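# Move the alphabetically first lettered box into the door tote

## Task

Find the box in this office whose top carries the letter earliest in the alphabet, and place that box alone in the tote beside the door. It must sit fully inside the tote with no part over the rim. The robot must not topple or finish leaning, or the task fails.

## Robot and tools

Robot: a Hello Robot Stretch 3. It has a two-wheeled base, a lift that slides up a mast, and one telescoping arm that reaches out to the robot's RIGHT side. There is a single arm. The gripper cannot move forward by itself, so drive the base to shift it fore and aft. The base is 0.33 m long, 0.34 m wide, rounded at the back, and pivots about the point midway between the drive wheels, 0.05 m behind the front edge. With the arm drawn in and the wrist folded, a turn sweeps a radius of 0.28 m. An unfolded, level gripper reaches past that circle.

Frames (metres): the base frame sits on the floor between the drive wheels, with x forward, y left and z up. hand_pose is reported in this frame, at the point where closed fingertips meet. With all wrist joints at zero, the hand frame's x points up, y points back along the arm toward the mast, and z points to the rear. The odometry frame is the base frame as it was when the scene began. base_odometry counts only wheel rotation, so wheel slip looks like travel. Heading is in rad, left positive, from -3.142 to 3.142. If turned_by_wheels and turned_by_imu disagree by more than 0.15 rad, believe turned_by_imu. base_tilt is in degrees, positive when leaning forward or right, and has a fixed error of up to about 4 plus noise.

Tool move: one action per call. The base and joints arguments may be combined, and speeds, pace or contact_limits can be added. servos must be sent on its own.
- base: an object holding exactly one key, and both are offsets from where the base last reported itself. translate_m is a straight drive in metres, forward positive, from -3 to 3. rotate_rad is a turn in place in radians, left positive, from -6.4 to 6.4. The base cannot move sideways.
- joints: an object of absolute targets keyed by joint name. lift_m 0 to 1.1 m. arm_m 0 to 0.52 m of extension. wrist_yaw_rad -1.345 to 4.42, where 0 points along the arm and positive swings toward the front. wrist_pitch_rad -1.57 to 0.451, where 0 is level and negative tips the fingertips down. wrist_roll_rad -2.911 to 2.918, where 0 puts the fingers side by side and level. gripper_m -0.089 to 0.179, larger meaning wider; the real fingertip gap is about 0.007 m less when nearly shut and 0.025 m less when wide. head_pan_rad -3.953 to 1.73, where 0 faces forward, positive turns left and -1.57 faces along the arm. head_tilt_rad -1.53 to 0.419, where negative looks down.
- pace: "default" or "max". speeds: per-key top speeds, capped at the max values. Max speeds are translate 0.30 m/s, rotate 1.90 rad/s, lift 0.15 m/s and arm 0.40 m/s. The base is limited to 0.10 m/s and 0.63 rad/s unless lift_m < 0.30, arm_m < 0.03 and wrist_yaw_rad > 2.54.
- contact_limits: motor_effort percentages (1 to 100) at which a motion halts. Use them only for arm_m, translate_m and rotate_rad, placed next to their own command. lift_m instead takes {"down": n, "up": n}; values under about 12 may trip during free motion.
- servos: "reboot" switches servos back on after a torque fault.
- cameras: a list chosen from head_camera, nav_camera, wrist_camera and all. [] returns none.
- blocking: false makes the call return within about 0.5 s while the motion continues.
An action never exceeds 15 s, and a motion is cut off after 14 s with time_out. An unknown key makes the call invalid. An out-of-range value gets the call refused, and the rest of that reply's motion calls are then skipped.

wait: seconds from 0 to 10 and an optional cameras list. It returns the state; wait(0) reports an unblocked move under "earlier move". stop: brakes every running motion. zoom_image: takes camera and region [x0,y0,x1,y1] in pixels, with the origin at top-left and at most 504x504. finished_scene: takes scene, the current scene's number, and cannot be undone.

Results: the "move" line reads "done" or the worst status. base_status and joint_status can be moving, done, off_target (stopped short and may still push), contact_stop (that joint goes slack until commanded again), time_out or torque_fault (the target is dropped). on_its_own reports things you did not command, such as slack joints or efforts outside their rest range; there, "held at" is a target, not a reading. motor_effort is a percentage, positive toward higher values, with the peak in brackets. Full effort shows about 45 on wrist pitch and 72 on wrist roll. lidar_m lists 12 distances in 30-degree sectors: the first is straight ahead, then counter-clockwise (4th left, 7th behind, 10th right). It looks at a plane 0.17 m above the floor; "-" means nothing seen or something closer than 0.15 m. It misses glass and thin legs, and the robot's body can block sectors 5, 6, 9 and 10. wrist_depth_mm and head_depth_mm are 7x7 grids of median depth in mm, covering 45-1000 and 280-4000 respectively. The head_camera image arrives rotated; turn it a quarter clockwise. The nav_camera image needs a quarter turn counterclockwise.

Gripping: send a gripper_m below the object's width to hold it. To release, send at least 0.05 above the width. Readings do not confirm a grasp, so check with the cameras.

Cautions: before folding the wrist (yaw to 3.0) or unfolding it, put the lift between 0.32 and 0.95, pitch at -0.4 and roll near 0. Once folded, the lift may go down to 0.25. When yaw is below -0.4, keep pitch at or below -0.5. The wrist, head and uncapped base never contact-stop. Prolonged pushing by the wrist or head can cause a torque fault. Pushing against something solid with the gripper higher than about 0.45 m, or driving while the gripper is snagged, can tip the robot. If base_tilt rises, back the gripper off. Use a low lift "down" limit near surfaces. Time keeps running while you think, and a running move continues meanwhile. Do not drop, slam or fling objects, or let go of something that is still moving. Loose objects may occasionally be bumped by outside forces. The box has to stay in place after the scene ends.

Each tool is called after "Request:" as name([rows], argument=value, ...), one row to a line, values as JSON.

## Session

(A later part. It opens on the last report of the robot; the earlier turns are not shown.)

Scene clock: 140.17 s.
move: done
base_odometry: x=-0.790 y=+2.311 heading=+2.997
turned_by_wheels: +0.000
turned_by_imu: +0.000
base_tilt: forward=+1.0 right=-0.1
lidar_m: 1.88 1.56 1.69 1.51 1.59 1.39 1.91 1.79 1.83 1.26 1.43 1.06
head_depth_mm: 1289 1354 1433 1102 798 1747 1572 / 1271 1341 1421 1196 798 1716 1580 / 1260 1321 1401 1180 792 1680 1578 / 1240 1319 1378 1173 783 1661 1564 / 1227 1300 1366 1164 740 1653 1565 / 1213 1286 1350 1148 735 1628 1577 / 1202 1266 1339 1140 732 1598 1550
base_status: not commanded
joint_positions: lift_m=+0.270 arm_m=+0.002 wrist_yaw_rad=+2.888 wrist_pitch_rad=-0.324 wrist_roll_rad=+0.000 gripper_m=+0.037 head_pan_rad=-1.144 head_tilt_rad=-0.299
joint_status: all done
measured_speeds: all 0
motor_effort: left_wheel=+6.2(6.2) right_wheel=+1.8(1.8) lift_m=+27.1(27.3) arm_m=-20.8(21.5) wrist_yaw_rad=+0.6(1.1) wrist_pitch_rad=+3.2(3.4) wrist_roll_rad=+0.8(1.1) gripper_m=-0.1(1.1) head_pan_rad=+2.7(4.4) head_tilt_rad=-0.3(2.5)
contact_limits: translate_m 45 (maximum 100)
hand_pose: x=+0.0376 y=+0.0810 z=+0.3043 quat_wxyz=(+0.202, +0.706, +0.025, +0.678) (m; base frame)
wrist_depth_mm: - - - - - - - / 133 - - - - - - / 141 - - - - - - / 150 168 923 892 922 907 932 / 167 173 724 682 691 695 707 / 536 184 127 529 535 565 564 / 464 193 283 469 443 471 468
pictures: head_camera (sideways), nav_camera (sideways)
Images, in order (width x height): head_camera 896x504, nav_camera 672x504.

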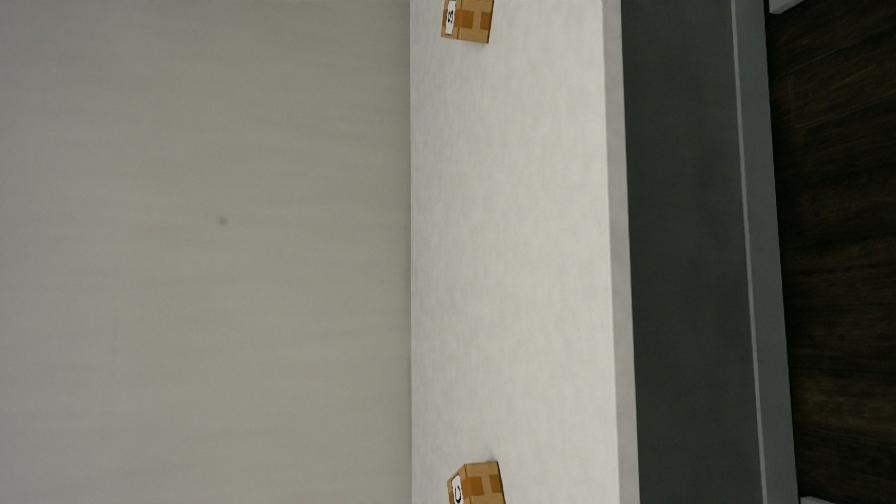

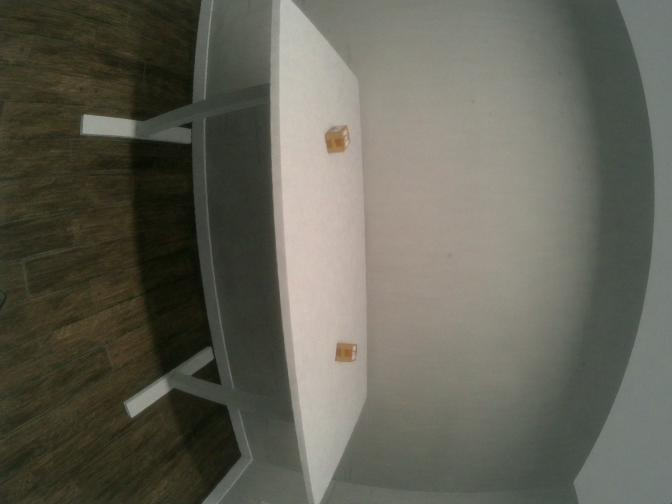

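Request:
zoom_image(camera="head_camera", region=[430, 440, 510, 504])

Request:
zoom_image(camera="head_camera", region=[430, 0, 500, 56])

Request:
move(joints={"head_pan_rad": 0.75, "head_tilt_rad": -0.3}, pace="max", cameras=["head_camera"])

Request:
zoom_image(camera="head_camera", region=[405, 10, 475, 80])

Request:
zoom_image(camera="head_camera", region=[370, 325, 430, 385])

Scaled by 6.300 from the camera's 896x504 image, which has a finer 1280x720 frame.

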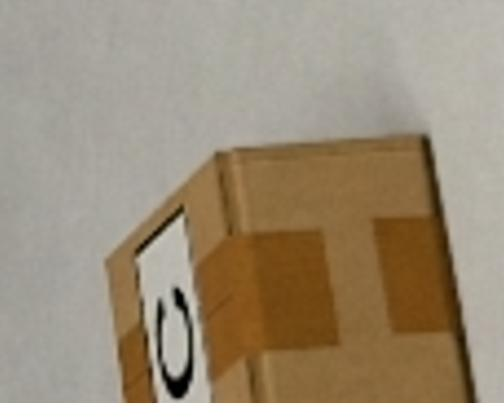

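Scaled by 7.200 from the camera's 896x504 image, which has a finer 1280x720 frame.

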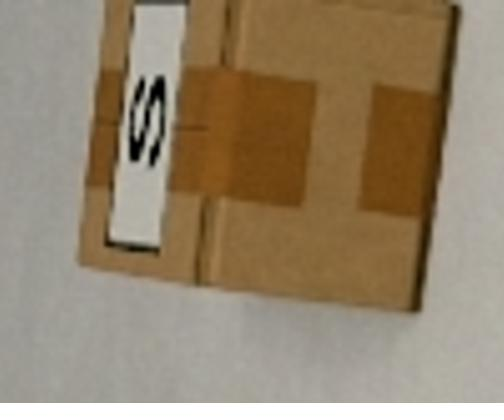

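Scene clock: 145.93 s.
move: done
base_odometry: x=-0.790 y=+2.311 heading=+2.997
turned_by_wheels: +0.000
turned_by_imu: +0.001
base_tilt: forward=+1.0 right=-0.1
lidar_m: 1.87 1.56 1.69 1.51 1.59 1.39 1.91 1.80 1.83 1.26 1.43 1.06
head_depth_mm: 1643 1728 1806 1301 2026 2005 1576 / 1677 1770 1858 1459 2071 1991 1585 / 1717 1803 1908 1451 2159 1981 1571 / 1744 1848 1952 1579 2200 2018 1574 / 1795 1886 1996 1560 2283 1985 1570 / 1867 1961 2061 1571 2298 1913 1576 / 1877 2000 2072 1714 2296 1977 1552
base_status: not commanded
joint_positions: lift_m=+0.270 arm_m=+0.002 wrist_yaw_rad=+2.888 wrist_pitch_rad=-0.324 wrist_roll_rad=+0.000 gripper_m=+0.037 head_pan_rad=+0.793 head_tilt_rad=-0.299
joint_status: all done
measured_speeds: all 0
motor_effort: left_wheel=+5.8(6.2) right_wheel=+1.2(2.1) lift_m=+27.6(28.1) arm_m=-19.3(20.1) wrist_yaw_rad=+0.7(1.2) wrist_pitch_rad=+3.0(3.4) wrist_roll_rad=+0.8(1.2) gripper_m=+0.3(0.9) head_pan_rad=-2.1(4.2) head_tilt_rad=-0.3(3.7)
contact_limits: translate_m 45 (maximum 100)
hand_pose: x=+0.0376 y=+0.0810 z=+0.3043 quat_wxyz=(+0.202, +0.706, +0.025, +0.678) (m; base frame)
wrist_depth_mm: - - - - - - - / 133 - - - - - - / 140 - - - - - - / 149 169 914 895 904 891 918 / 166 172 739 698 687 708 691 / 541 182 128 517 548 558 563 / 467 192 282 466 446 474 472
pictures: head_camera (sideways)
Images, in order (width x height): head_camera 896x504.

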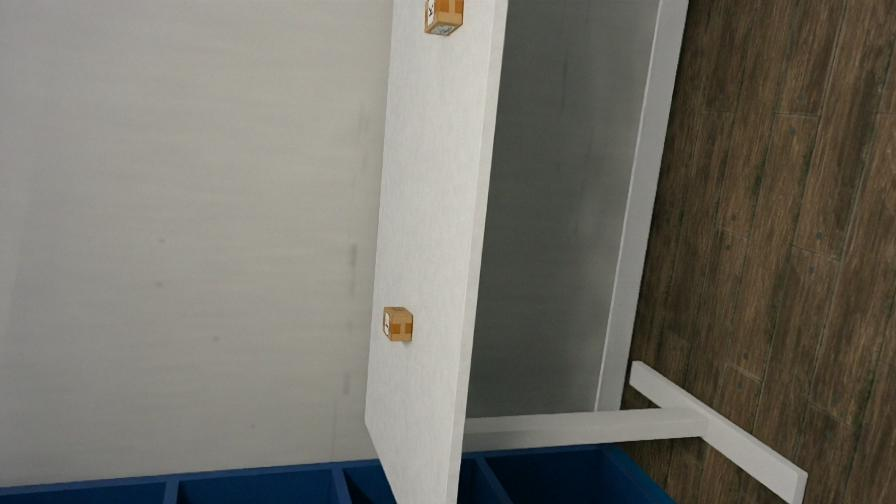

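Scaled by 7.200 from the camera's 896x504 image, which has a finer 1280x720 frame.

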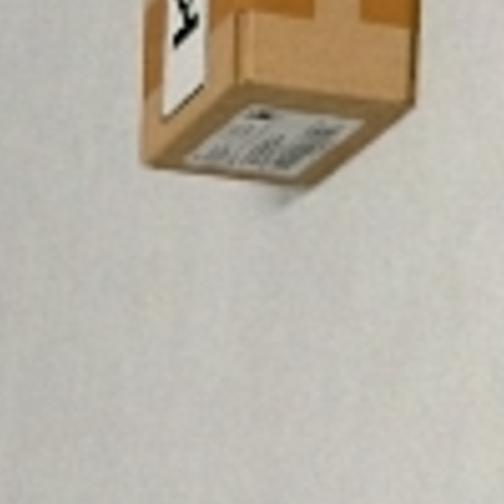

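Scaled by 8.400 from the camera's 896x504 image, which has a finer 1280x720 frame.

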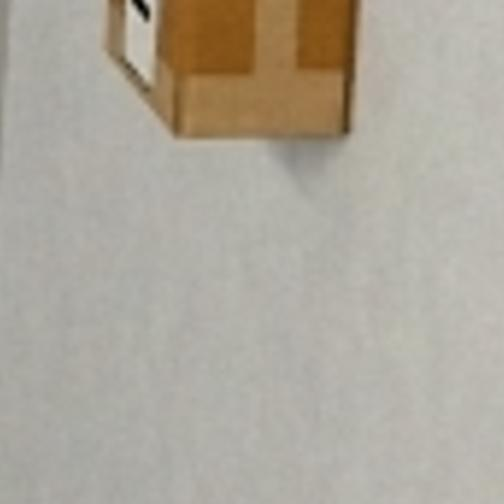

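Request:
zoom_image(camera="head_camera", region=[370, 295, 430, 355])

Request:
zoom_image(camera="head_camera", region=[415, 0, 475, 50])

Request:
move(joints={"head_pan_rad": 0.35, "head_tilt_rad": -0.3}, cameras=["head_camera"])

Scaled by 8.400 from the camera's 896x504 image, which has a finer 1280x720 frame.

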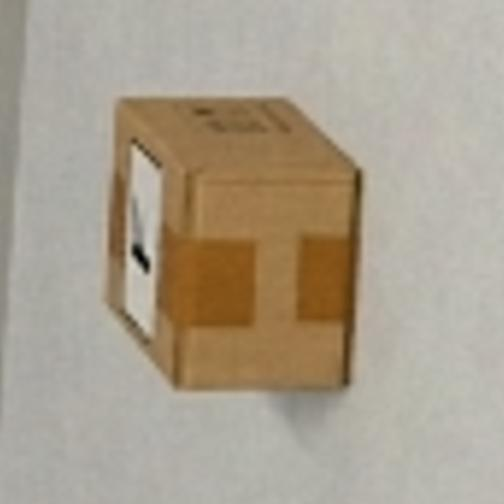

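Scaled by 8.400 from the camera's 896x504 image, which has a finer 1280x720 frame.

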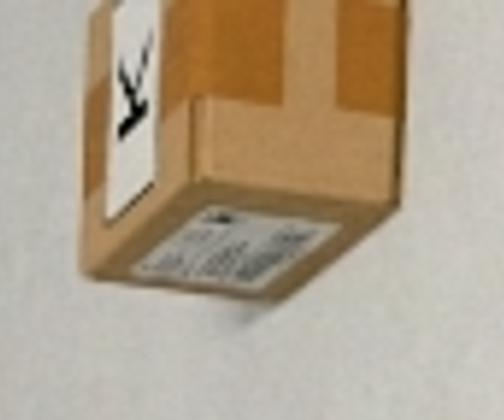

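Scene clock: 149.70 s.
move: done
base_odometry: x=-0.790 y=+2.311 heading=+2.997
turned_by_wheels: +0.000
turned_by_imu: +0.001
base_tilt: forward=+1.0 right=-0.2
lidar_m: 1.88 1.56 1.69 1.50 1.59 1.39 1.92 1.79 1.83 1.26 1.43 1.06
head_depth_mm: 1842 1955 2075 2209 2376 1983 1583 / 1809 1902 2012 2132 2334 2005 1572 / 1769 1885 1982 1584 2222 1990 1565 / 1758 1820 1934 1588 2125 1819 1574 / 1714 1798 1913 1383 2118 1987 1567 / 1677 1764 1864 1407 2070 1974 1569 / 1640 1732 1822 1391 2058 1974 1561
base_status: not commanded
joint_positions: lift_m=+0.270 arm_m=+0.002 wrist_yaw_rad=+2.888 wrist_pitch_rad=-0.324 wrist_roll_rad=+0.000 gripper_m=+0.037 head_pan_rad=+0.341 head_tilt_rad=-0.300
joint_status: all done
measured_speeds: all 0
motor_effort: left_wheel=+6.0(6.2) right_wheel=+1.7(1.7) lift_m=+28.6(28.9) arm_m=-18.2(18.7) wrist_yaw_rad=+1.1(1.3) wrist_pitch_rad=+2.7(3.3) wrist_roll_rad=+0.7(1.1) gripper_m=+0.8(1.1) head_pan_rad=-2.3(4.3) head_tilt_rad=-1.6(3.7)
contact_limits: translate_m 45 (maximum 100)
hand_pose: x=+0.0376 y=+0.0810 z=+0.3043 quat_wxyz=(+0.202, +0.706, +0.025, +0.678) (m; base frame)
wrist_depth_mm: - - - - - - - / 133 - - - - - - / 140 - - - - - - / 149 169 902 909 899 895 910 / 166 172 711 697 685 708 696 / 534 182 128 524 544 556 554 / 463 193 283 472 447 470 466
pictures: head_camera (sideways)
Images, in order (width x height): head_camera 896x504.

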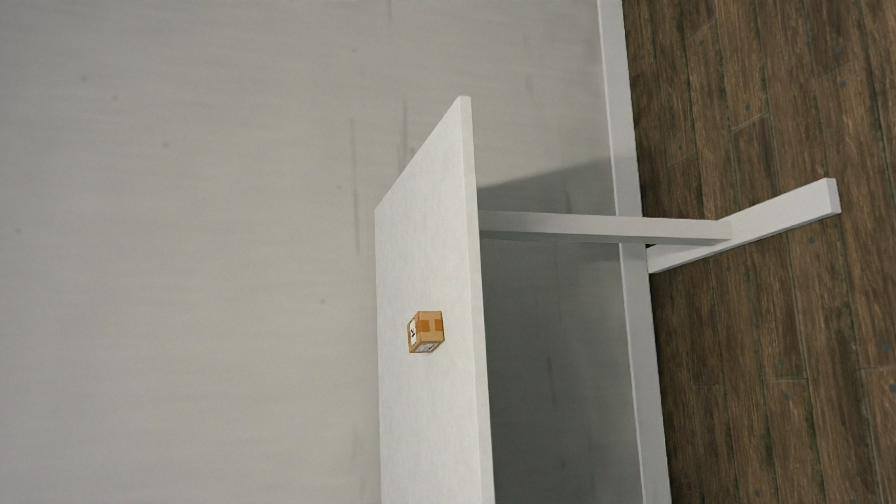

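Request:
zoom_image(camera="head_camera", region=[400, 305, 450, 360])

Request:
move(joints={"head_pan_rad": 0.9, "head_tilt_rad": -0.3}, cameras=["head_camera"])

Request:
zoom_image(camera="head_camera", region=[370, 240, 420, 290])

Scaled by 9.164 from the camera's 896x504 image, which has a finer 1280x720 frame.

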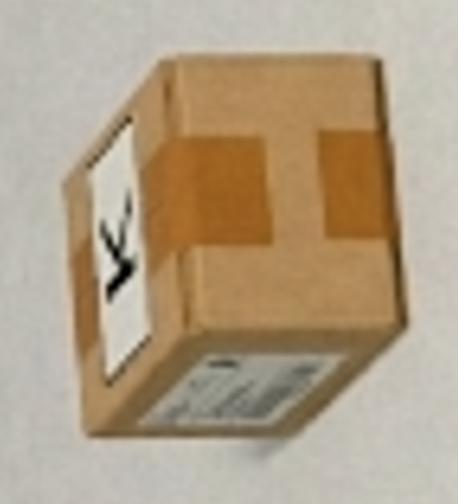

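Scene clock: 160.70 s.
move: done
base_odometry: x=-0.790 y=+2.311 heading=+2.997
turned_by_wheels: +0.000
turned_by_imu: +0.001
base_tilt: forward=+1.0 right=-0.3
lidar_m: 1.88 1.56 1.69 1.50 1.59 1.39 1.91 1.80 1.83 1.26 1.43 1.07
head_depth_mm: 1661 1736 1815 1352 1994 2011 1590 / 1720 1789 1883 1453 2078 1984 1573 / 1779 1839 1942 1594 2169 1974 1577 / 1832 1912 2039 1540 2283 1983 1568 / 1889 1995 2116 1727 2312 1913 1566 / 1941 2026 2138 1707 2394 1989 1556 / 1992 2112 2240 2274 2404 1921 1553
base_status: not commanded
joint_positions: lift_m=+0.270 arm_m=+0.002 wrist_yaw_rad=+2.888 wrist_pitch_rad=-0.324 wrist_roll_rad=+0.000 gripper_m=+0.037 head_pan_rad=+0.913 head_tilt_rad=-0.300
joint_status: all done
measured_speeds: all 0
motor_effort: left_wheel=+5.9(6.2) right_wheel=+1.2(1.7) lift_m=+29.7(29.7) arm_m=-17.2(17.5) wrist_yaw_rad=+1.1(1.1) wrist_pitch_rad=+2.8(3.2) wrist_roll_rad=+0.8(1.0) gripper_m=-0.8(1.2) head_pan_rad=+2.1(5.2) head_tilt_rad=-1.6(3.7)
contact_limits: translate_m 45 (maximum 100)
hand_pose: x=+0.0376 y=+0.0810 z=+0.3043 quat_wxyz=(+0.202, +0.706, +0.025, +0.678) (m; base frame)
wrist_depth_mm: - - - - - - - / 133 - - - - - - / 141 - - - - - - / 150 169 920 903 895 898 906 / 167 172 723 688 685 695 693 / 534 183 128 518 551 555 557 / 468 193 284 466 441 473 468
pictures: head_camera (sideways)
Images, in order (width x height): head_camera 896x504.

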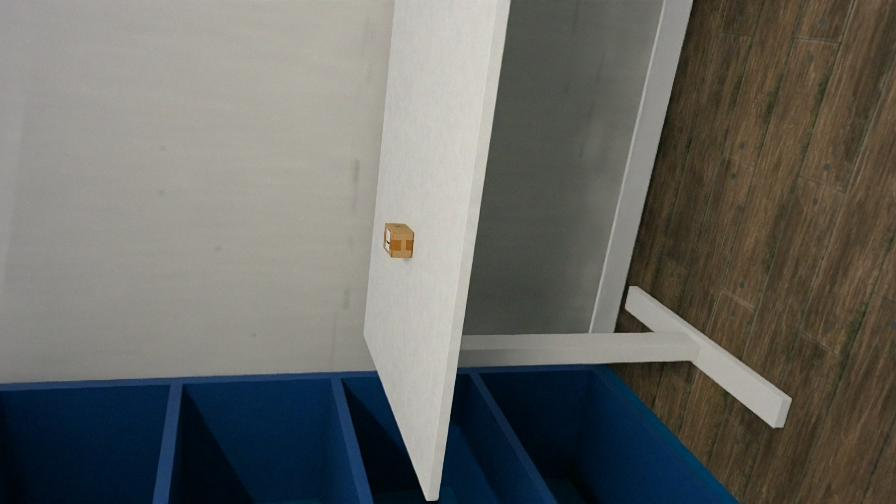

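Scaled by 10.080 from the camera's 896x504 image, which has a finer 1280x720 frame.

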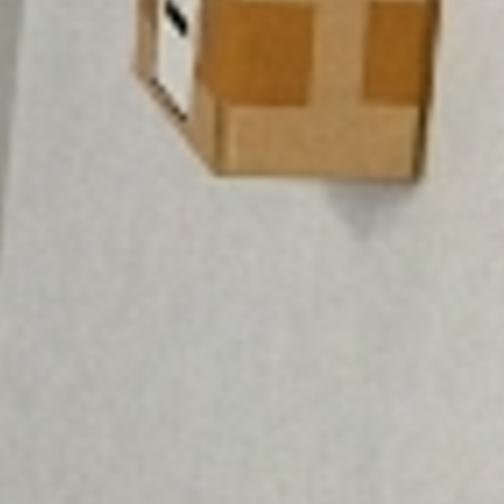

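Request:
move(cameras=["head_camera"])

Request:
zoom_image(camera="head_camera", region=[365, 205, 435, 275])

Scene clock: 180.90 s.
base_odometry: x=-0.790 y=+2.311 heading=+2.997
turned_by_wheels: +0.000
turned_by_imu: +0.001
base_tilt: forward=+0.8 right=-0.2
lidar_m: 1.88 1.56 1.69 1.50 1.59 1.40 1.92 1.80 1.83 1.26 1.43 1.06
head_depth_mm: 1654 1722 1807 1345 2021 2005 1582 / 1712 1799 1885 1468 2101 1995 1581 / 1779 1856 1942 1452 2188 1999 1571 / 1847 1933 2001 1555 2298 1952 1567 / 1893 1987 2076 1715 2338 1904 1565 / 1930 2035 2168 1721 2398 1918 1542 / 1976 2077 2169 2110 2403 1922 1567
base_status: not commanded
joint_positions: lift_m=+0.270 arm_m=+0.002 wrist_yaw_rad=+2.888 wrist_pitch_rad=-0.324 wrist_roll_rad=+0.000 gripper_m=+0.037 head_pan_rad=+0.901 head_tilt_rad=-0.300
joint_status: all done
measured_speeds: all 0
motor_effort: left_wheel=+6.0(6.2) right_wheel=+1.4(1.7) lift_m=+30.0(29.7) arm_m=-15.4(17.5) wrist_yaw_rad=+0.5(1.1) wrist_pitch_rad=+3.1(3.2) wrist_roll_rad=+1.0(1.0) gripper_m=-0.7(1.2) head_pan_rad=-2.5(5.2) head_tilt_rad=-0.5(3.7)
contact_limits: translate_m 45 (maximum 100)
hand_pose: x=+0.0376 y=+0.0810 z=+0.3043 quat_wxyz=(+0.202, +0.706, +0.025, +0.678) (m; base frame)
wrist_depth_mm: - - - - - - - / 133 - - - - - - / 140 - - - - - - / 150 168 905 917 896 914 895 / 167 172 723 707 706 682 695 / 538 183 127 520 544 567 559 / 471 193 282 473 445 469 469
pictures: head_camera (sideways)
Images, in order (width x height): head_camera 896x504.

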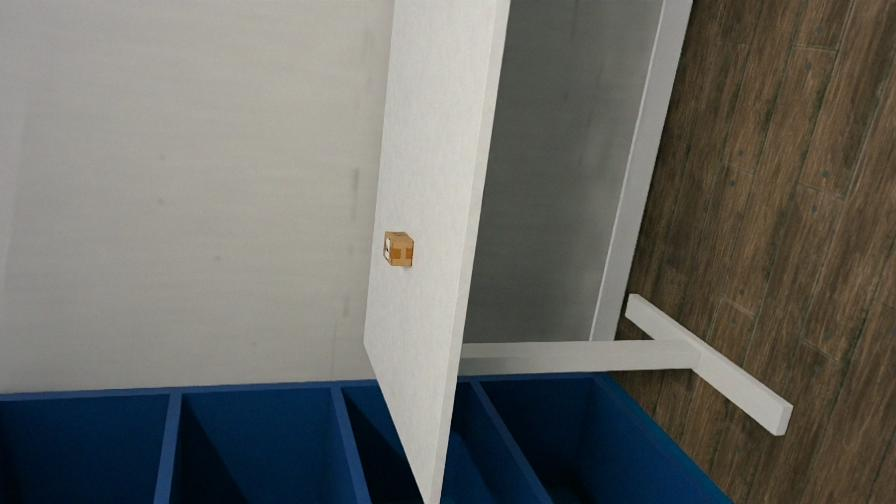

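Scaled by 7.200 from the camera's 896x504 image, which has a finer 1280x720 frame.

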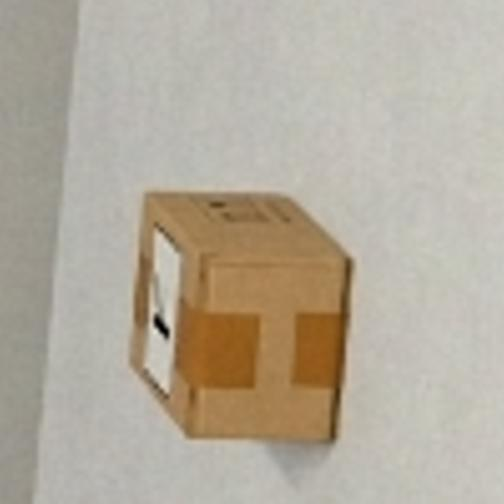

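Request:
move(base={"rotate_rad": 0.94}, joints={"head_pan_rad": -0.06, "head_tilt_rad": -0.35}, pace="max", contact_limits={"rotate_rad": 45}, cameras=[])

Request:
move(base={"translate_m": 0.5}, pace="max", contact_limits={"translate_m": 45}, cameras=["head_camera"])

Request:
zoom_image(camera="head_camera", region=[360, 180, 500, 320])

Scene clock: 198.03 s.
move: done
base_odometry: x=-0.790 y=+2.311 heading=-2.347
turned_by_wheels: +0.940
turned_by_imu: +0.937
base_tilt: forward=+0.9 right=-0.1
lidar_m: 1.69 1.50 1.14 1.45 1.39 1.80 1.81 1.27 1.43 1.06 1.72 1.56
head_depth_mm: 1633 1730 1796 1357 2070 1888 1505 / 1671 1774 1844 1466 2145 1880 1513 / 1732 1840 1894 1444 2212 1908 1509 / 1785 1881 1951 2134 2259 1867 1508 / 1854 1963 2017 2240 2334 1864 1493 / 1887 2017 2087 1767 2131 1803 1497 / 1899 2063 2101 2133 2314 1847 1489
base_status: done
joint_positions: lift_m=+0.270 arm_m=+0.002 wrist_yaw_rad=+2.888 wrist_pitch_rad=-0.324 wrist_roll_rad=+0.000 gripper_m=+0.037 head_pan_rad=-0.076 head_tilt_rad=-0.351
joint_status: all done
measured_speeds: translate_m=+0.000 rotate_rad=+0.000 lift_m=+0.000 arm_m=+0.000 wrist_yaw_rad=+0.000 wrist_pitch_rad=+0.000 wrist_roll_rad=+0.000 head_pan_rad=+0.024 head_tilt_rad=+0.000
motor_effort: left_wheel=-8.8(16.1) right_wheel=+8.9(16.8) lift_m=+27.3(30.6) arm_m=-20.2(20.2) wrist_yaw_rad=+0.5(1.3) wrist_pitch_rad=+2.8(3.5) wrist_roll_rad=+0.8(1.1) gripper_m=-0.5(1.1) head_pan_rad=+3.6(5.7) head_tilt_rad=-1.1(4.2)
contact_limits: rotate_rad 45 (maximum 100)
hand_pose: x=+0.0376 y=+0.0810 z=+0.3043 quat_wxyz=(+0.202, +0.706, +0.025, +0.678) (m; base frame)
wrist_depth_mm: - - - - - - - / 133 - - - - - - / 140 - - - - - - / 150 168 907 923 893 894 902 / 166 171 732 683 684 689 696 / 538 182 128 520 539 556 565 / 474 193 282 466 440 469 467
pictures: none
No camera images: "cameras" was empty.

Scene clock: 201.00 s.
move: done
base_odometry: x=-1.140 y=+1.954 heading=-2.347
turned_by_wheels: +0.000
turned_by_imu: -0.001
base_tilt: forward=+0.8 right=-0.2
lidar_m: 1.20 1.11 1.14 1.03 1.72 2.26 2.27 1.70 1.14 1.59 1.18 1.22
head_depth_mm: 1228 1308 1380 1155 773 1654 1521 / 1270 1333 1418 1147 805 1714 1504 / 1314 1380 1462 1134 838 1769 1503 / 1350 1423 1515 1070 840 1811 1497 / 1392 1476 1569 1124 884 1855 1489 / 1433 1517 1620 1115 1309 1453 1448 / 1461 1544 1641 1111 1924 1804 1499
base_status: done
joint_positions: lift_m=+0.270 arm_m=+0.002 wrist_yaw_rad=+2.888 wrist_pitch_rad=-0.324 wrist_roll_rad=+0.000 gripper_m=+0.037 head_pan_rad=-0.061 head_tilt_rad=-0.351
joint_status: not commanded
measured_speeds: all 0
motor_effort: left_wheel=+5.4(15.6) right_wheel=+2.4(14.9) lift_m=+21.9(27.5) arm_m=-22.2(23.5) wrist_yaw_rad=+0.7(1.4) wrist_pitch_rad=+2.7(3.4) wrist_roll_rad=+0.8(1.1) gripper_m=-0.3(1.2) head_pan_rad=+2.4(4.2) head_tilt_rad=+0.1(2.3)
contact_limits: translate_m 45 (maximum 100)
hand_pose: x=+0.0376 y=+0.0810 z=+0.3043 quat_wxyz=(+0.202, +0.706, +0.025, +0.678) (m; base frame)
wrist_depth_mm: - - - - - - - / 133 - - - - - - / 140 - - - - - - / 150 168 904 891 900 908 920 / 168 172 724 682 688 697 685 / 539 182 128 523 537 558 569 / 459 193 282 464 442 471 471
pictures: head_camera (sideways)
Images, in order (width x height): head_camera 896x504.

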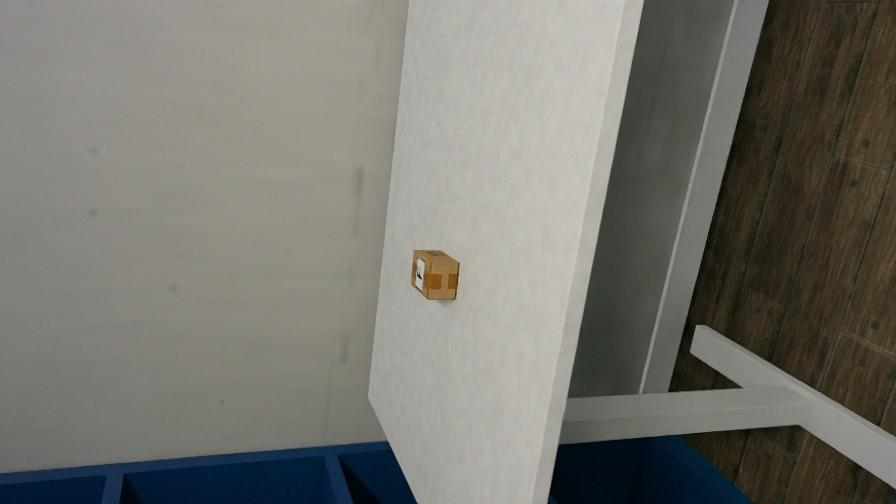

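Scaled by 3.600 from the camera's 896x504 image, which has a finer 1280x720 frame.

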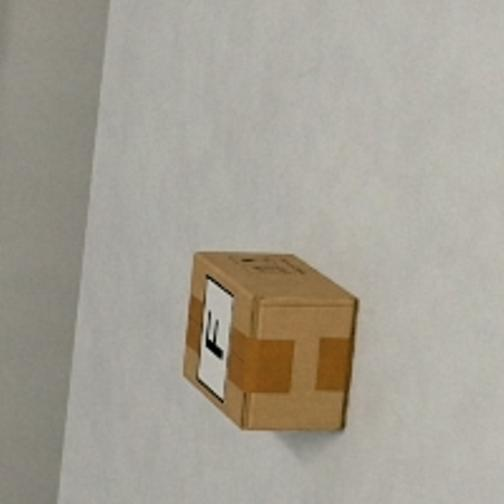

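Request:
zoom_image(camera="head_camera", region=[405, 245, 465, 305])

Scaled by 8.400 from the camera's 896x504 image, which has a finer 1280x720 frame.

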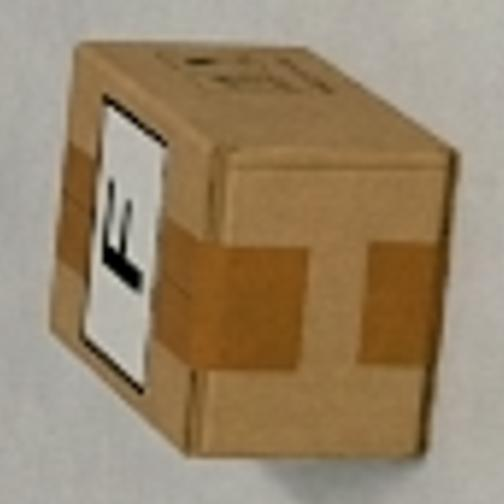

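Request:
move(base={"translate_m": 0.32}, joints={"head_tilt_rad": -0.45}, pace="max", contact_limits={"translate_m": 45}, cameras=["head_camera"])

Request:
zoom_image(camera="head_camera", region=[390, 230, 510, 350])

Scene clock: 221.63 s.
move: done
base_odometry: x=-1.365 y=+1.726 heading=-2.347
turned_by_wheels: +0.000
turned_by_imu: +0.000
base_tilt: forward=+1.0 right=-0.1
lidar_m: 1.19 0.90 0.90 1.15 1.08 2.57 2.57 1.90 1.29 1.70 0.98 1.19
head_depth_mm: 962 1031 1110 901 657 514 1295 / 994 1060 1144 903 656 515 1320 / 1021 1090 1169 896 651 513 1351 / 1057 1133 1232 835 651 512 1385 / 1086 1176 1241 845 650 527 1382 / 1129 1223 1285 882 648 561 1314 / 1164 1273 1333 884 645 1109 1306
base_status: done
joint_positions: lift_m=+0.270 arm_m=+0.002 wrist_yaw_rad=+2.888 wrist_pitch_rad=-0.324 wrist_roll_rad=+0.000 gripper_m=+0.037 head_pan_rad=-0.060 head_tilt_rad=-0.449
joint_status: all done
measured_speeds: all 0
motor_effort: left_wheel=+4.4(12.7) right_wheel=+1.2(18.1) lift_m=+28.1(28.2) arm_m=-20.0(21.1) wrist_yaw_rad=+1.2(1.4) wrist_pitch_rad=+2.8(3.4) wrist_roll_rad=+0.8(1.1) gripper_m=-0.5(1.3) head_pan_rad=+2.9(4.3) head_tilt_rad=-1.9(3.3)
contact_limits: translate_m 45 (maximum 100)
hand_pose: x=+0.0376 y=+0.0810 z=+0.3043 quat_wxyz=(+0.202, +0.706, +0.025, +0.678) (m; base frame)
wrist_depth_mm: - - - - - - - / 133 - - - - - - / 140 - - - - - - / 149 169 867 907 912 855 861 / 166 172 728 696 679 694 771 / 540 183 128 524 540 562 563 / 466 193 283 471 440 474 472
pictures: head_camera (sideways)
Images, in order (width x height): head_camera 896x504.

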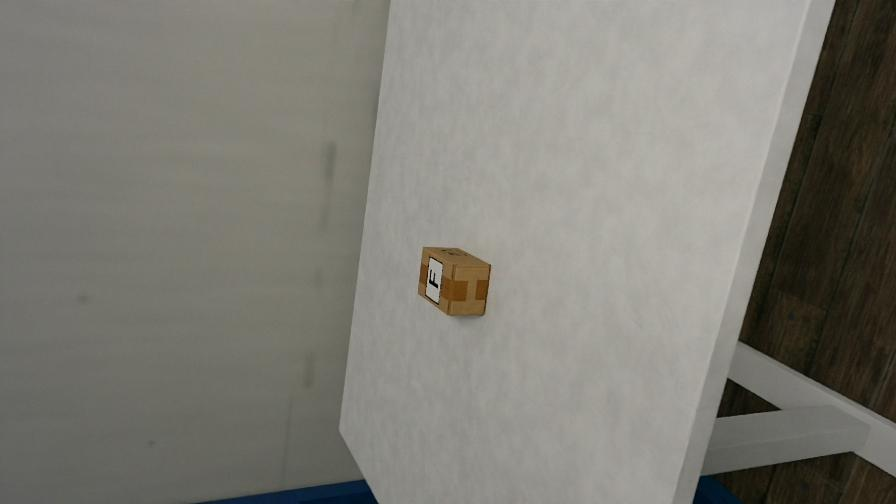

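Scaled by 4.200 from the camera's 896x504 image, which has a finer 1280x720 frame.

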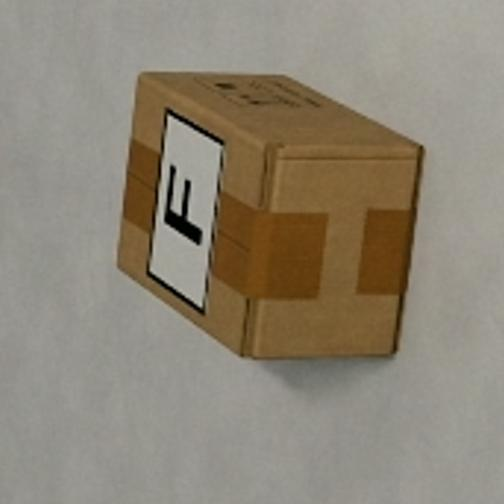

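Request:
move(base={"rotate_rad": 0.5}, joints={"head_pan_rad": -2.72, "head_tilt_rad": -0.3}, pace="max", contact_limits={"rotate_rad": 45}, cameras=["head_camera"])

Scene clock: 243.63 s.
move: done
base_odometry: x=-1.365 y=+1.726 heading=-1.847
turned_by_wheels: +0.500
turned_by_imu: +0.499
base_tilt: forward=+1.0 right=-0.3
lidar_m: 0.90 0.90 1.21 1.09 2.57 2.57 1.93 1.29 1.69 0.98 1.19 1.19
head_depth_mm: 1685 1785 1848 1311 2152 1992 1591 / 1625 1719 1799 1297 2089 2002 1582 / 1584 1659 1759 1289 1975 1991 1574 / 1541 1627 1717 1176 1914 1834 1526 / 1497 1579 1666 1540 1871 1929 1567 / 1448 1541 1620 1698 1820 1888 1564 / 1415 1504 1580 1663 1761 1821 1561
base_status: done
joint_positions: lift_m=+0.270 arm_m=+0.002 wrist_yaw_rad=+2.888 wrist_pitch_rad=-0.324 wrist_roll_rad=+0.000 gripper_m=+0.037 head_pan_rad=-2.736 head_tilt_rad=-0.301
joint_status: all done
measured_speeds: translate_m=+0.000 rotate_rad=+0.000 lift_m=+0.000 arm_m=+0.000 wrist_yaw_rad=+0.000 wrist_pitch_rad=+0.000 wrist_roll_rad=+0.000 head_pan_rad=+0.024 head_tilt_rad=+0.000
motor_effort: left_wheel=-7.4(15.3) right_wheel=+9.2(16.9) lift_m=+25.9(30.6) arm_m=-22.5(22.7) wrist_yaw_rad=+0.7(1.3) wrist_pitch_rad=+2.8(3.4) wrist_roll_rad=+0.8(1.1) gripper_m=-0.7(1.0) head_pan_rad=+3.0(5.4) head_tilt_rad=+4.5(5.8)
contact_limits: rotate_rad 45 (maximum 100)
hand_pose: x=+0.0376 y=+0.0810 z=+0.3043 quat_wxyz=(+0.202, +0.706, +0.025, +0.678) (m; base frame)
wrist_depth_mm: - - - - - - - / 133 - - - - - - / 141 - - - - - - / 150 169 907 913 845 796 - / 166 173 721 687 692 691 685 / 537 182 128 520 537 560 562 / 464 193 281 467 449 470 469
pictures: head_camera (sideways)
Images, in order (width x height): head_camera 896x504.

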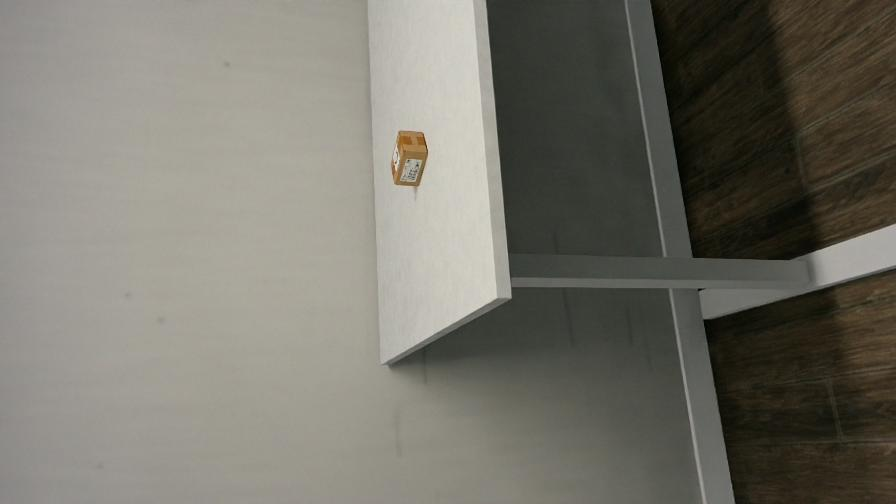

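Request:
zoom_image(camera="head_camera", region=[375, 120, 445, 190])

Scaled by 7.200 from the camera's 896x504 image, which has a finer 1280x720 frame.

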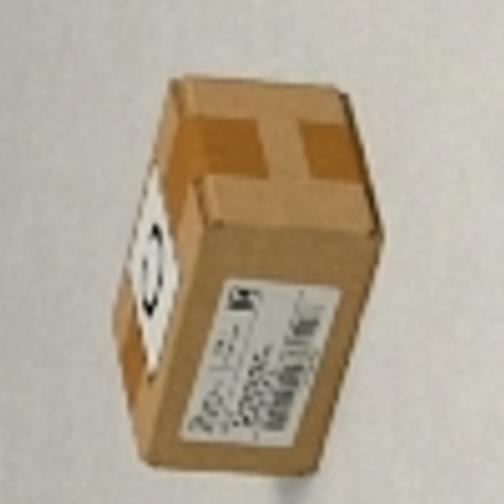

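Request:
move(base={"rotate_rad": -0.317}, joints={"head_pan_rad": -1.6, "head_tilt_rad": -0.45}, pace="max", contact_limits={"rotate_rad": 45}, cameras=[])

Request:
move(base={"translate_m": -0.6}, pace="max", contact_limits={"translate_m": 45}, cameras=[])

Request:
move(joints={"lift_m": 0.45, "wrist_pitch_rad": -0.4}, pace="max", cameras=[])

Request:
move(joints={"lift_m": 1.09, "wrist_yaw_rad": 0.0, "gripper_m": 0.179}, pace="max", cameras=["head_camera"])

Scene clock: 278.00 s.
move: done
base_odometry: x=-1.365 y=+1.726 heading=-2.164
turned_by_wheels: -0.317
turned_by_imu: -0.315
base_tilt: forward=+1.1 right=-0.2
lidar_m: 0.90 0.92 0.90 1.08 1.86 2.57 2.00 1.30 1.29 1.73 0.98 1.19
head_depth_mm: 1463 1554 1665 1788 1935 1683 1410 / 1547 1644 1763 1890 2028 1696 1397 / 1634 1741 1884 2016 2102 1692 1399 / 1714 1859 2009 957 2139 1684 1380 / 1648 1773 1911 899 1915 1690 1392 / 1481 1559 1664 892 676 1545 1340 / 1319 1408 1458 890 649 1328 1382
base_status: done
joint_positions: lift_m=+0.270 arm_m=+0.002 wrist_yaw_rad=+2.888 wrist_pitch_rad=-0.324 wrist_roll_rad=+0.000 gripper_m=+0.037 head_pan_rad=-1.572 head_tilt_rad=-0.446
joint_status: all done
measured_speeds: all 0
motor_effort: left_wheel=+8.4(15.4) right_wheel=-9.2(15.9) lift_m=+22.8(22.8) arm_m=-22.7(23.4) wrist_yaw_rad=+0.9(1.2) wrist_pitch_rad=+2.9(3.3) wrist_roll_rad=+0.8(1.1) gripper_m=+0.6(0.9) head_pan_rad=-1.7(4.8) head_tilt_rad=-2.4(4.0)
contact_limits: rotate_rad 45 (maximum 100)
hand_pose: x=+0.0376 y=+0.0810 z=+0.3043 quat_wxyz=(+0.202, +0.706, +0.025, +0.678) (m; base frame)
wrist_depth_mm: - - - - - - - / 133 - - - - - - / 140 - - - - - - / 149 169 893 915 847 857 806 / 167 172 718 686 693 687 691 / 528 182 128 525 540 557 562 / 467 193 284 471 445 476 475
pictures: none
No camera images: "cameras" was empty.

Scene clock: 281.33 s.
move: done
base_odometry: x=-1.029 y=+2.224 heading=-2.164
turned_by_wheels: +0.000
turned_by_imu: +0.002
base_tilt: forward=+1.0 right=+0.1
lidar_m: 1.49 1.38 1.17 1.57 2.14 2.04 1.42 1.46 0.97 1.45 1.31 1.31
head_depth_mm: 1204 1282 1318 801 1080 1256 1346 / 1262 1354 1446 798 1693 1691 1351 / 1334 1420 1540 1617 1783 1677 1387 / 1396 1498 1634 1775 1917 1675 1394 / 1471 1603 1749 1897 2062 1661 1387 / 1566 1705 1872 2057 2129 1656 1386 / 1671 1840 2025 2216 2113 1654 1385
base_status: done
joint_positions: lift_m=+0.270 arm_m=+0.002 wrist_yaw_rad=+2.888 wrist_pitch_rad=-0.324 wrist_roll_rad=+0.000 gripper_m=+0.037 head_pan_rad=-1.599 head_tilt_rad=-0.450
joint_status: not commanded
measured_speeds: all 0
motor_effort: left_wheel=-1.1(13.0) right_wheel=-3.4(17.3) lift_m=+29.7(29.7) arm_m=-21.1(23.2) wrist_yaw_rad=+0.5(1.5) wrist_pitch_rad=+3.1(3.5) wrist_roll_rad=+1.0(1.2) gripper_m=+0.0(1.4) head_pan_rad=-3.1(4.2) head_tilt_rad=-2.2(3.9)
contact_limits: translate_m 45 (maximum 100)
hand_pose: x=+0.0376 y=+0.0810 z=+0.3043 quat_wxyz=(+0.202, +0.706, +0.025, +0.678) (m; base frame)
wrist_depth_mm: - - - - - - - / 133 - - - - - - / 140 - - - - - - / 149 169 893 884 886 896 901 / 167 171 727 694 695 695 686 / 529 182 128 527 534 561 566 / 466 193 281 468 447 475 475
pictures: none
No camera images: "cameras" was empty.

Scene clock: 283.33 s.
move: done
base_odometry: x=-1.029 y=+2.224 heading=-2.164
turned_by_wheels: +0.000
turned_by_imu: +0.000
base_tilt: forward=+0.9 right=-0.1
lidar_m: 1.49 1.37 1.17 1.57 2.13 2.04 1.42 1.46 0.97 1.45 1.32 1.31
head_depth_mm: 1204 1278 1308 801 1071 1266 1361 / 1263 1344 1431 794 1684 1694 1358 / 1335 1422 1543 1594 1820 1678 1385 / 1396 1514 1632 1780 1925 1680 1390 / 1487 1618 1751 1908 2039 1679 1376 / 1572 1701 1848 2072 2123 1671 1380 / 1681 1828 2009 2207 2088 1663 1380
base_status: not commanded
joint_positions: lift_m=+0.450 arm_m=+0.002 wrist_yaw_rad=+2.888 wrist_pitch_rad=-0.415 wrist_roll_rad=+0.000 gripper_m=+0.037 head_pan_rad=-1.600 head_tilt_rad=-0.450
joint_status: all done
measured_speeds: all 0
motor_effort: left_wheel=-1.1(1.4) right_wheel=-3.5(3.6) lift_m=+28.7(32.7) arm_m=-20.1(21.4) wrist_yaw_rad=+0.9(1.3) wrist_pitch_rad=+2.5(5.7) wrist_roll_rad=+0.9(1.1) gripper_m=-1.6(1.6) head_pan_rad=-3.5(4.7) head_tilt_rad=-2.2(3.3)
contact_limits: translate_m 45 (maximum 100)
hand_pose: x=+0.0350 y=+0.0708 z=+0.4632 quat_wxyz=(+0.232, +0.704, +0.058, +0.668) (m; base frame)
wrist_depth_mm: - - - - - - - / 135 - - - - - - / 145 174 - - - - - / 163 177 - - - - - / 817 181 882 853 862 868 883 / 720 198 127 674 699 730 713 / 625 595 604 612 581 611 617
pictures: none
No camera images: "cameras" was empty.

Scene clock: 288.40 s.
move: done
base_odometry: x=-1.029 y=+2.224 heading=-2.164
turned_by_wheels: +0.000
turned_by_imu: +0.001
base_tilt: forward=+0.8 right=-0.3
lidar_m: 1.49 1.38 1.17 1.57 2.14 2.04 1.42 1.46 0.97 1.45 1.31 1.31
head_depth_mm: 1208 - - - - - - / 1258 - - - - - - / 1336 - - - - - - / 1405 1501 1660 1784 - 1725 1357 / 1471 1607 1730 1916 1992 1675 1385 / 1564 1723 1872 2049 2038 1659 1380 / 1671 1834 2019 2215 2115 1659 1384
base_status: not commanded
joint_positions: lift_m=+1.090 arm_m=+0.002 wrist_yaw_rad=+0.003 wrist_pitch_rad=-0.416 wrist_roll_rad=+0.000 gripper_m=+0.179 head_pan_rad=-1.600 head_tilt_rad=-0.450
joint_status: all done
measured_speeds: all 0
motor_effort: left_wheel=-1.2(1.5) right_wheel=-3.0(3.6) lift_m=+29.2(32.9) arm_m=-17.3(20.3) wrist_yaw_rad=-2.2(7.4) wrist_pitch_rad=+2.8(3.2) wrist_roll_rad=+1.0(1.2) gripper_m=-0.2(95.0) head_pan_rad=-3.9(4.9) head_tilt_rad=-1.1(3.6)
contact_limits: translate_m 45 (maximum 100)
hand_pose: x=-0.0208 y=-0.3714 z=+1.1031 quat_wxyz=(+0.692, +0.147, -0.691, -0.145) (m; base frame)
wrist_depth_mm: - - - - - - - / - - - - - - - / - - - - - - 565 / - - - - - - - / - - - - - - 396 / 125 - - - - 137 122 / - - - - - - 109
pictures: head_camera (sideways)
Images, in order (width x height): head_camera 896x504.

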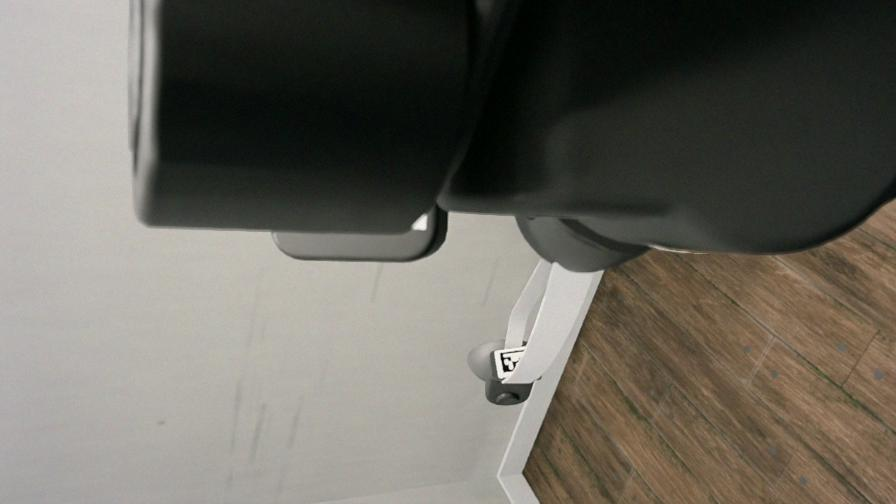

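Request:
move(base={"translate_m": -0.367}, contact_limits={"translate_m": 45}, cameras=[])

Request:
move(base={"rotate_rad": -0.127}, contact_limits={"rotate_rad": 45}, cameras=[])

Request:
move(joints={"arm_m": 0.27, "wrist_pitch_rad": -0.7}, contact_limits={"arm_m": 40}, cameras=["head_camera", "wrist_camera"])

Scene clock: 298.63 s.
move: done
base_odometry: x=-0.824 y=+2.528 heading=-2.164
turned_by_wheels: +0.000
turned_by_imu: +0.002
base_tilt: forward=+1.0 right=-0.2
lidar_m: 1.86 1.70 1.34 1.53 1.80 1.73 1.78 1.07 1.23 0.91 1.71 1.59
head_depth_mm: 1048 - - - - - - / 1094 - - - - - - / 1149 - - - - - - / 1214 1311 1397 747 - 1232 1321 / 1286 1390 1498 785 1833 1664 1382 / 1365 1477 1628 784 1964 1669 1385 / 1456 1605 1746 781 2045 1671 1382
base_status: done
joint_positions: lift_m=+1.090 arm_m=+0.002 wrist_yaw_rad=+0.003 wrist_pitch_rad=-0.416 wrist_roll_rad=+0.000 gripper_m=+0.179 head_pan_rad=-1.600 head_tilt_rad=-0.450
joint_status: not commanded
measured_speeds: all 0
motor_effort: left_wheel=-0.9(12.5) right_wheel=-9.1(13.7) lift_m=+24.7(27.5) arm_m=-13.2(16.0) wrist_yaw_rad=-2.0(2.7) wrist_pitch_rad=+2.5(3.2) wrist_roll_rad=+0.8(1.2) gripper_m=-0.3(1.5) head_pan_rad=-4.0(4.0) head_tilt_rad=-2.2(3.5)
contact_limits: translate_m 45 (maximum 100)
hand_pose: x=-0.0208 y=-0.3714 z=+1.1031 quat_wxyz=(+0.692, +0.147, -0.691, -0.145) (m; base frame)
wrist_depth_mm: - - - - - - - / - - - - - - - / - - - - 556 - - / - - - - - - - / - - 414 399 395 403 400 / 125 - - 362 343 327 123 / - - - - 318 293 106
pictures: none
No camera images: "cameras" was empty.

Scene clock: 299.73 s.
move: done
base_odometry: x=-0.824 y=+2.528 heading=-2.290
turned_by_wheels: -0.126
turned_by_imu: -0.126
base_tilt: forward=+0.8 right=-0.1
lidar_m: 1.86 1.70 1.34 1.53 1.88 1.72 1.75 1.06 1.23 0.91 1.54 1.59
head_depth_mm: 1019 - - - - - - / 1056 - - - - - - / 1091 - - - - - - / 1143 1227 1262 751 - 1678 1349 / 1192 1275 1320 787 580 1245 1326 / 1239 1340 1432 784 645 1658 1379 / 1301 1404 1546 782 1900 1654 1384
base_status: done
joint_positions: lift_m=+1.090 arm_m=+0.002 wrist_yaw_rad=+0.003 wrist_pitch_rad=-0.416 wrist_roll_rad=+0.000 gripper_m=+0.179 head_pan_rad=-1.600 head_tilt_rad=-0.450
joint_status: not commanded
measured_speeds: all 0
motor_effort: left_wheel=+10.1(13.2) right_wheel=-10.3(15.7) lift_m=+23.9(24.6) arm_m=-12.7(13.3) wrist_yaw_rad=-1.9(2.6) wrist_pitch_rad=+2.9(3.1) wrist_roll_rad=+0.8(1.1) gripper_m=-0.8(1.4) head_pan_rad=-2.7(4.5) head_tilt_rad=-2.2(3.0)
contact_limits: rotate_rad 45 (maximum 100)
hand_pose: x=-0.0209 y=-0.3714 z=+1.1031 quat_wxyz=(+0.692, +0.147, -0.691, -0.145) (m; base frame)
wrist_depth_mm: - - - - - - - / - - - - - - - / - - - - - - - / - - - - - - - / - 396 398 398 395 396 398 / 125 - 385 343 346 322 122 / - - - - 303 287 107
pictures: none
No camera images: "cameras" was empty.

Scene clock: 302.93 s.
move: done
base_odometry: x=-0.824 y=+2.528 heading=-2.290
turned_by_wheels: +0.000
turned_by_imu: +0.000
base_tilt: forward=+1.0 right=-0.2
lidar_m: 1.85 1.70 1.35 1.53 1.89 1.73 1.74 1.07 1.23 0.91 1.54 1.59
head_depth_mm: 993 343 1021 802 582 1480 1394 / 315 309 320 751 580 1553 1390 / 1085 324 333 685 578 1589 1383 / 1130 1217 1078 749 599 1640 1389 / 1185 1273 1308 749 621 1245 1315 / 1248 1339 1424 783 646 1653 1387 / 1298 1412 1543 782 1896 1677 1387
base_status: not commanded
joint_positions: lift_m=+1.090 arm_m=+0.270 wrist_yaw_rad=+0.003 wrist_pitch_rad=-0.710 wrist_roll_rad=+0.000 gripper_m=+0.179 head_pan_rad=-1.600 head_tilt_rad=-0.450
joint_status: all done
measured_speeds: all 0
motor_effort: left_wheel=+10.2(10.4) right_wheel=-10.5(10.7) lift_m=+21.7(23.9) arm_m=+24.0(26.2) wrist_yaw_rad=-1.7(2.1) wrist_pitch_rad=+1.8(5.1) wrist_roll_rad=+0.8(1.1) gripper_m=+0.6(1.1) head_pan_rad=-2.1(4.5) head_tilt_rad=-3.5(3.5)
contact_limits: arm_m 40 (drawing in: default 40, maximum 55; extending or still: default 49, maximum 70); rotate_rad 45 (maximum 100)
hand_pose: x=-0.0211 y=-0.5935 z=+1.0433 quat_wxyz=(+0.664, +0.247, -0.662, -0.245) (m; base frame)
wrist_depth_mm: - - - - - - - / - 416 - 352 - - - / 376 375 368 342 372 376 371 / 321 322 323 322 324 319 323 / 283 291 283 283 283 291 284 / 116 244 253 253 253 247 123 / 219 224 228 228 228 224 107
pictures: head_camera (sideways), wrist_camera
Images, in order (width x height): head_camera 896x504, wrist_camera 644x364.

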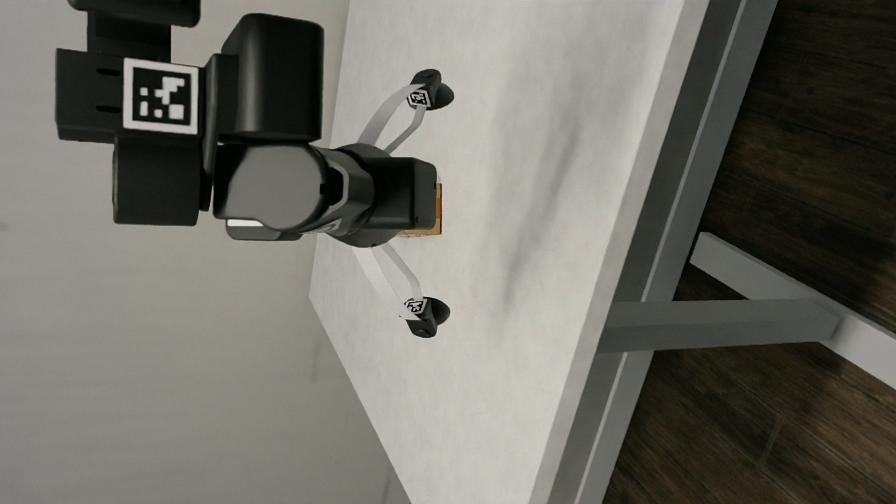

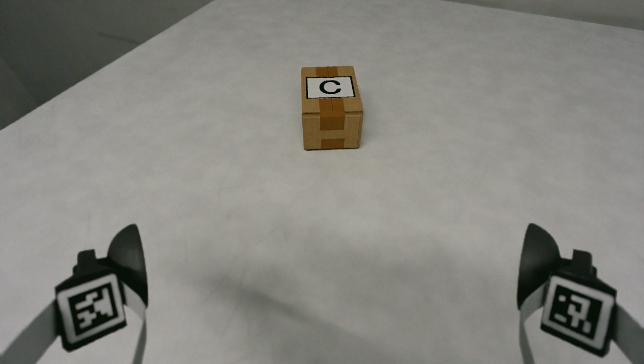

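Request:
move(joints={"lift_m": 1.025}, contact_limits={"lift_m": {"down": 16}}, cameras=[])

Request:
move(joints={"arm_m": 0.468}, contact_limits={"arm_m": 40}, cameras=["wrist_camera"])

Scene clock: 313.77 s.
move: done
base_odometry: x=-0.824 y=+2.528 heading=-2.290
turned_by_wheels: +0.000
turned_by_imu: +0.001
base_tilt: forward=+1.0 right=+0.0
lidar_m: 1.86 1.70 1.35 1.53 1.89 1.73 1.74 1.07 1.23 0.91 1.54 1.59
head_depth_mm: 1018 1060 348 726 581 1461 1395 / 1059 1096 339 480 580 1544 1378 / 1092 1173 354 362 557 1616 1389 / 1133 1224 1157 681 577 1630 1392 / 1193 1273 1311 789 622 1253 1321 / 1233 1331 1424 786 647 1658 1399 / 1295 1396 1553 782 1885 1654 1384
base_status: not commanded
joint_positions: lift_m=+1.025 arm_m=+0.270 wrist_yaw_rad=+0.003 wrist_pitch_rad=-0.711 wrist_roll_rad=+0.000 gripper_m=+0.179 head_pan_rad=-1.600 head_tilt_rad=-0.450
joint_status: all done
measured_speeds: all 0
motor_effort: left_wheel=+10.3(10.5) right_wheel=-10.1(10.5) lift_m=+20.6(23.2) arm_m=+19.5(21.0) wrist_yaw_rad=-1.7(2.1) wrist_pitch_rad=+1.9(2.1) wrist_roll_rad=+0.7(1.0) gripper_m=-0.2(1.5) head_pan_rad=-1.8(3.8) head_tilt_rad=-2.3(3.0)
contact_limits: arm_m 40 (drawing in: default 40, maximum 55; extending or still: default 49, maximum 70); lift_m down 16 (down: maximum 72; up: maximum 65); rotate_rad 45 (maximum 100)
hand_pose: x=-0.0211 y=-0.5934 z=+0.9782 quat_wxyz=(+0.663, +0.247, -0.662, -0.246) (m; base frame)
wrist_depth_mm: - 386 391 293 384 386 389 / 329 331 331 291 325 325 325 / 275 277 275 274 273 275 275 / 238 237 238 238 236 237 236 / 209 208 208 209 209 208 208 / 125 140 186 186 185 178 123 / 161 165 168 171 167 164 109
pictures: none
No camera images: "cameras" was empty.

Scene clock: 316.47 s.
move: done
base_odometry: x=-0.824 y=+2.528 heading=-2.290
turned_by_wheels: +0.000
turned_by_imu: +0.000
base_tilt: forward=+0.9 right=-0.3
lidar_m: 1.85 1.70 1.35 1.53 1.88 1.73 1.74 1.07 1.23 0.91 1.54 1.59
head_depth_mm: 1015 1054 312 800 582 1468 1406 / 1059 555 1089 764 579 1544 1394 / 1096 527 538 787 576 1611 1382 / 1144 1215 1157 780 597 1638 1396 / 1188 1279 1312 784 621 1248 1320 / 1248 1344 1430 782 649 1660 1372 / 1290 1406 1532 782 1886 1667 1389
base_status: not commanded
joint_positions: lift_m=+1.025 arm_m=+0.468 wrist_yaw_rad=+0.003 wrist_pitch_rad=-0.711 wrist_roll_rad=+0.000 gripper_m=+0.179 head_pan_rad=-1.600 head_tilt_rad=-0.450
joint_status: all done
measured_speeds: all 0
motor_effort: left_wheel=+10.0(10.4) right_wheel=-10.4(10.9) lift_m=+23.6(23.7) arm_m=+24.2(26.4) wrist_yaw_rad=-1.8(2.1) wrist_pitch_rad=+2.1(2.2) wrist_roll_rad=+0.8(1.1) gripper_m=-0.3(1.3) head_pan_rad=-3.8(4.3) head_tilt_rad=-1.9(3.1)
contact_limits: arm_m 40 (drawing in: default 40, maximum 55; extending or still: default 49, maximum 70); lift_m down 16 (down: maximum 72; up: maximum 65); rotate_rad 45 (maximum 100)
hand_pose: x=-0.0211 y=-0.7914 z=+0.9782 quat_wxyz=(+0.663, +0.247, -0.662, -0.246) (m; base frame)
wrist_depth_mm: - 388 387 386 382 398 382 / 341 325 325 325 325 328 325 / 274 276 273 274 275 274 274 / 237 238 237 171 235 236 236 / 208 208 208 151 203 207 209 / 125 140 185 143 180 178 123 / 161 164 167 167 167 164 109
pictures: wrist_camera
Images, in order (width x height): wrist_camera 644x364.

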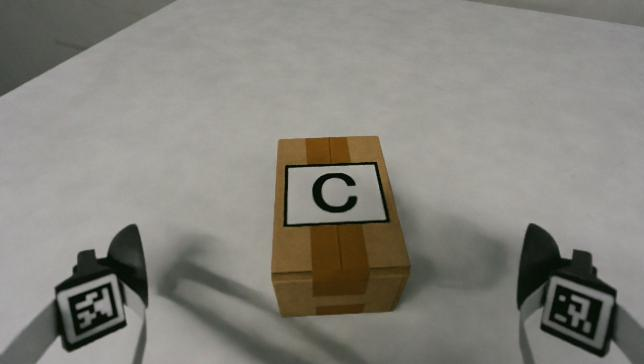

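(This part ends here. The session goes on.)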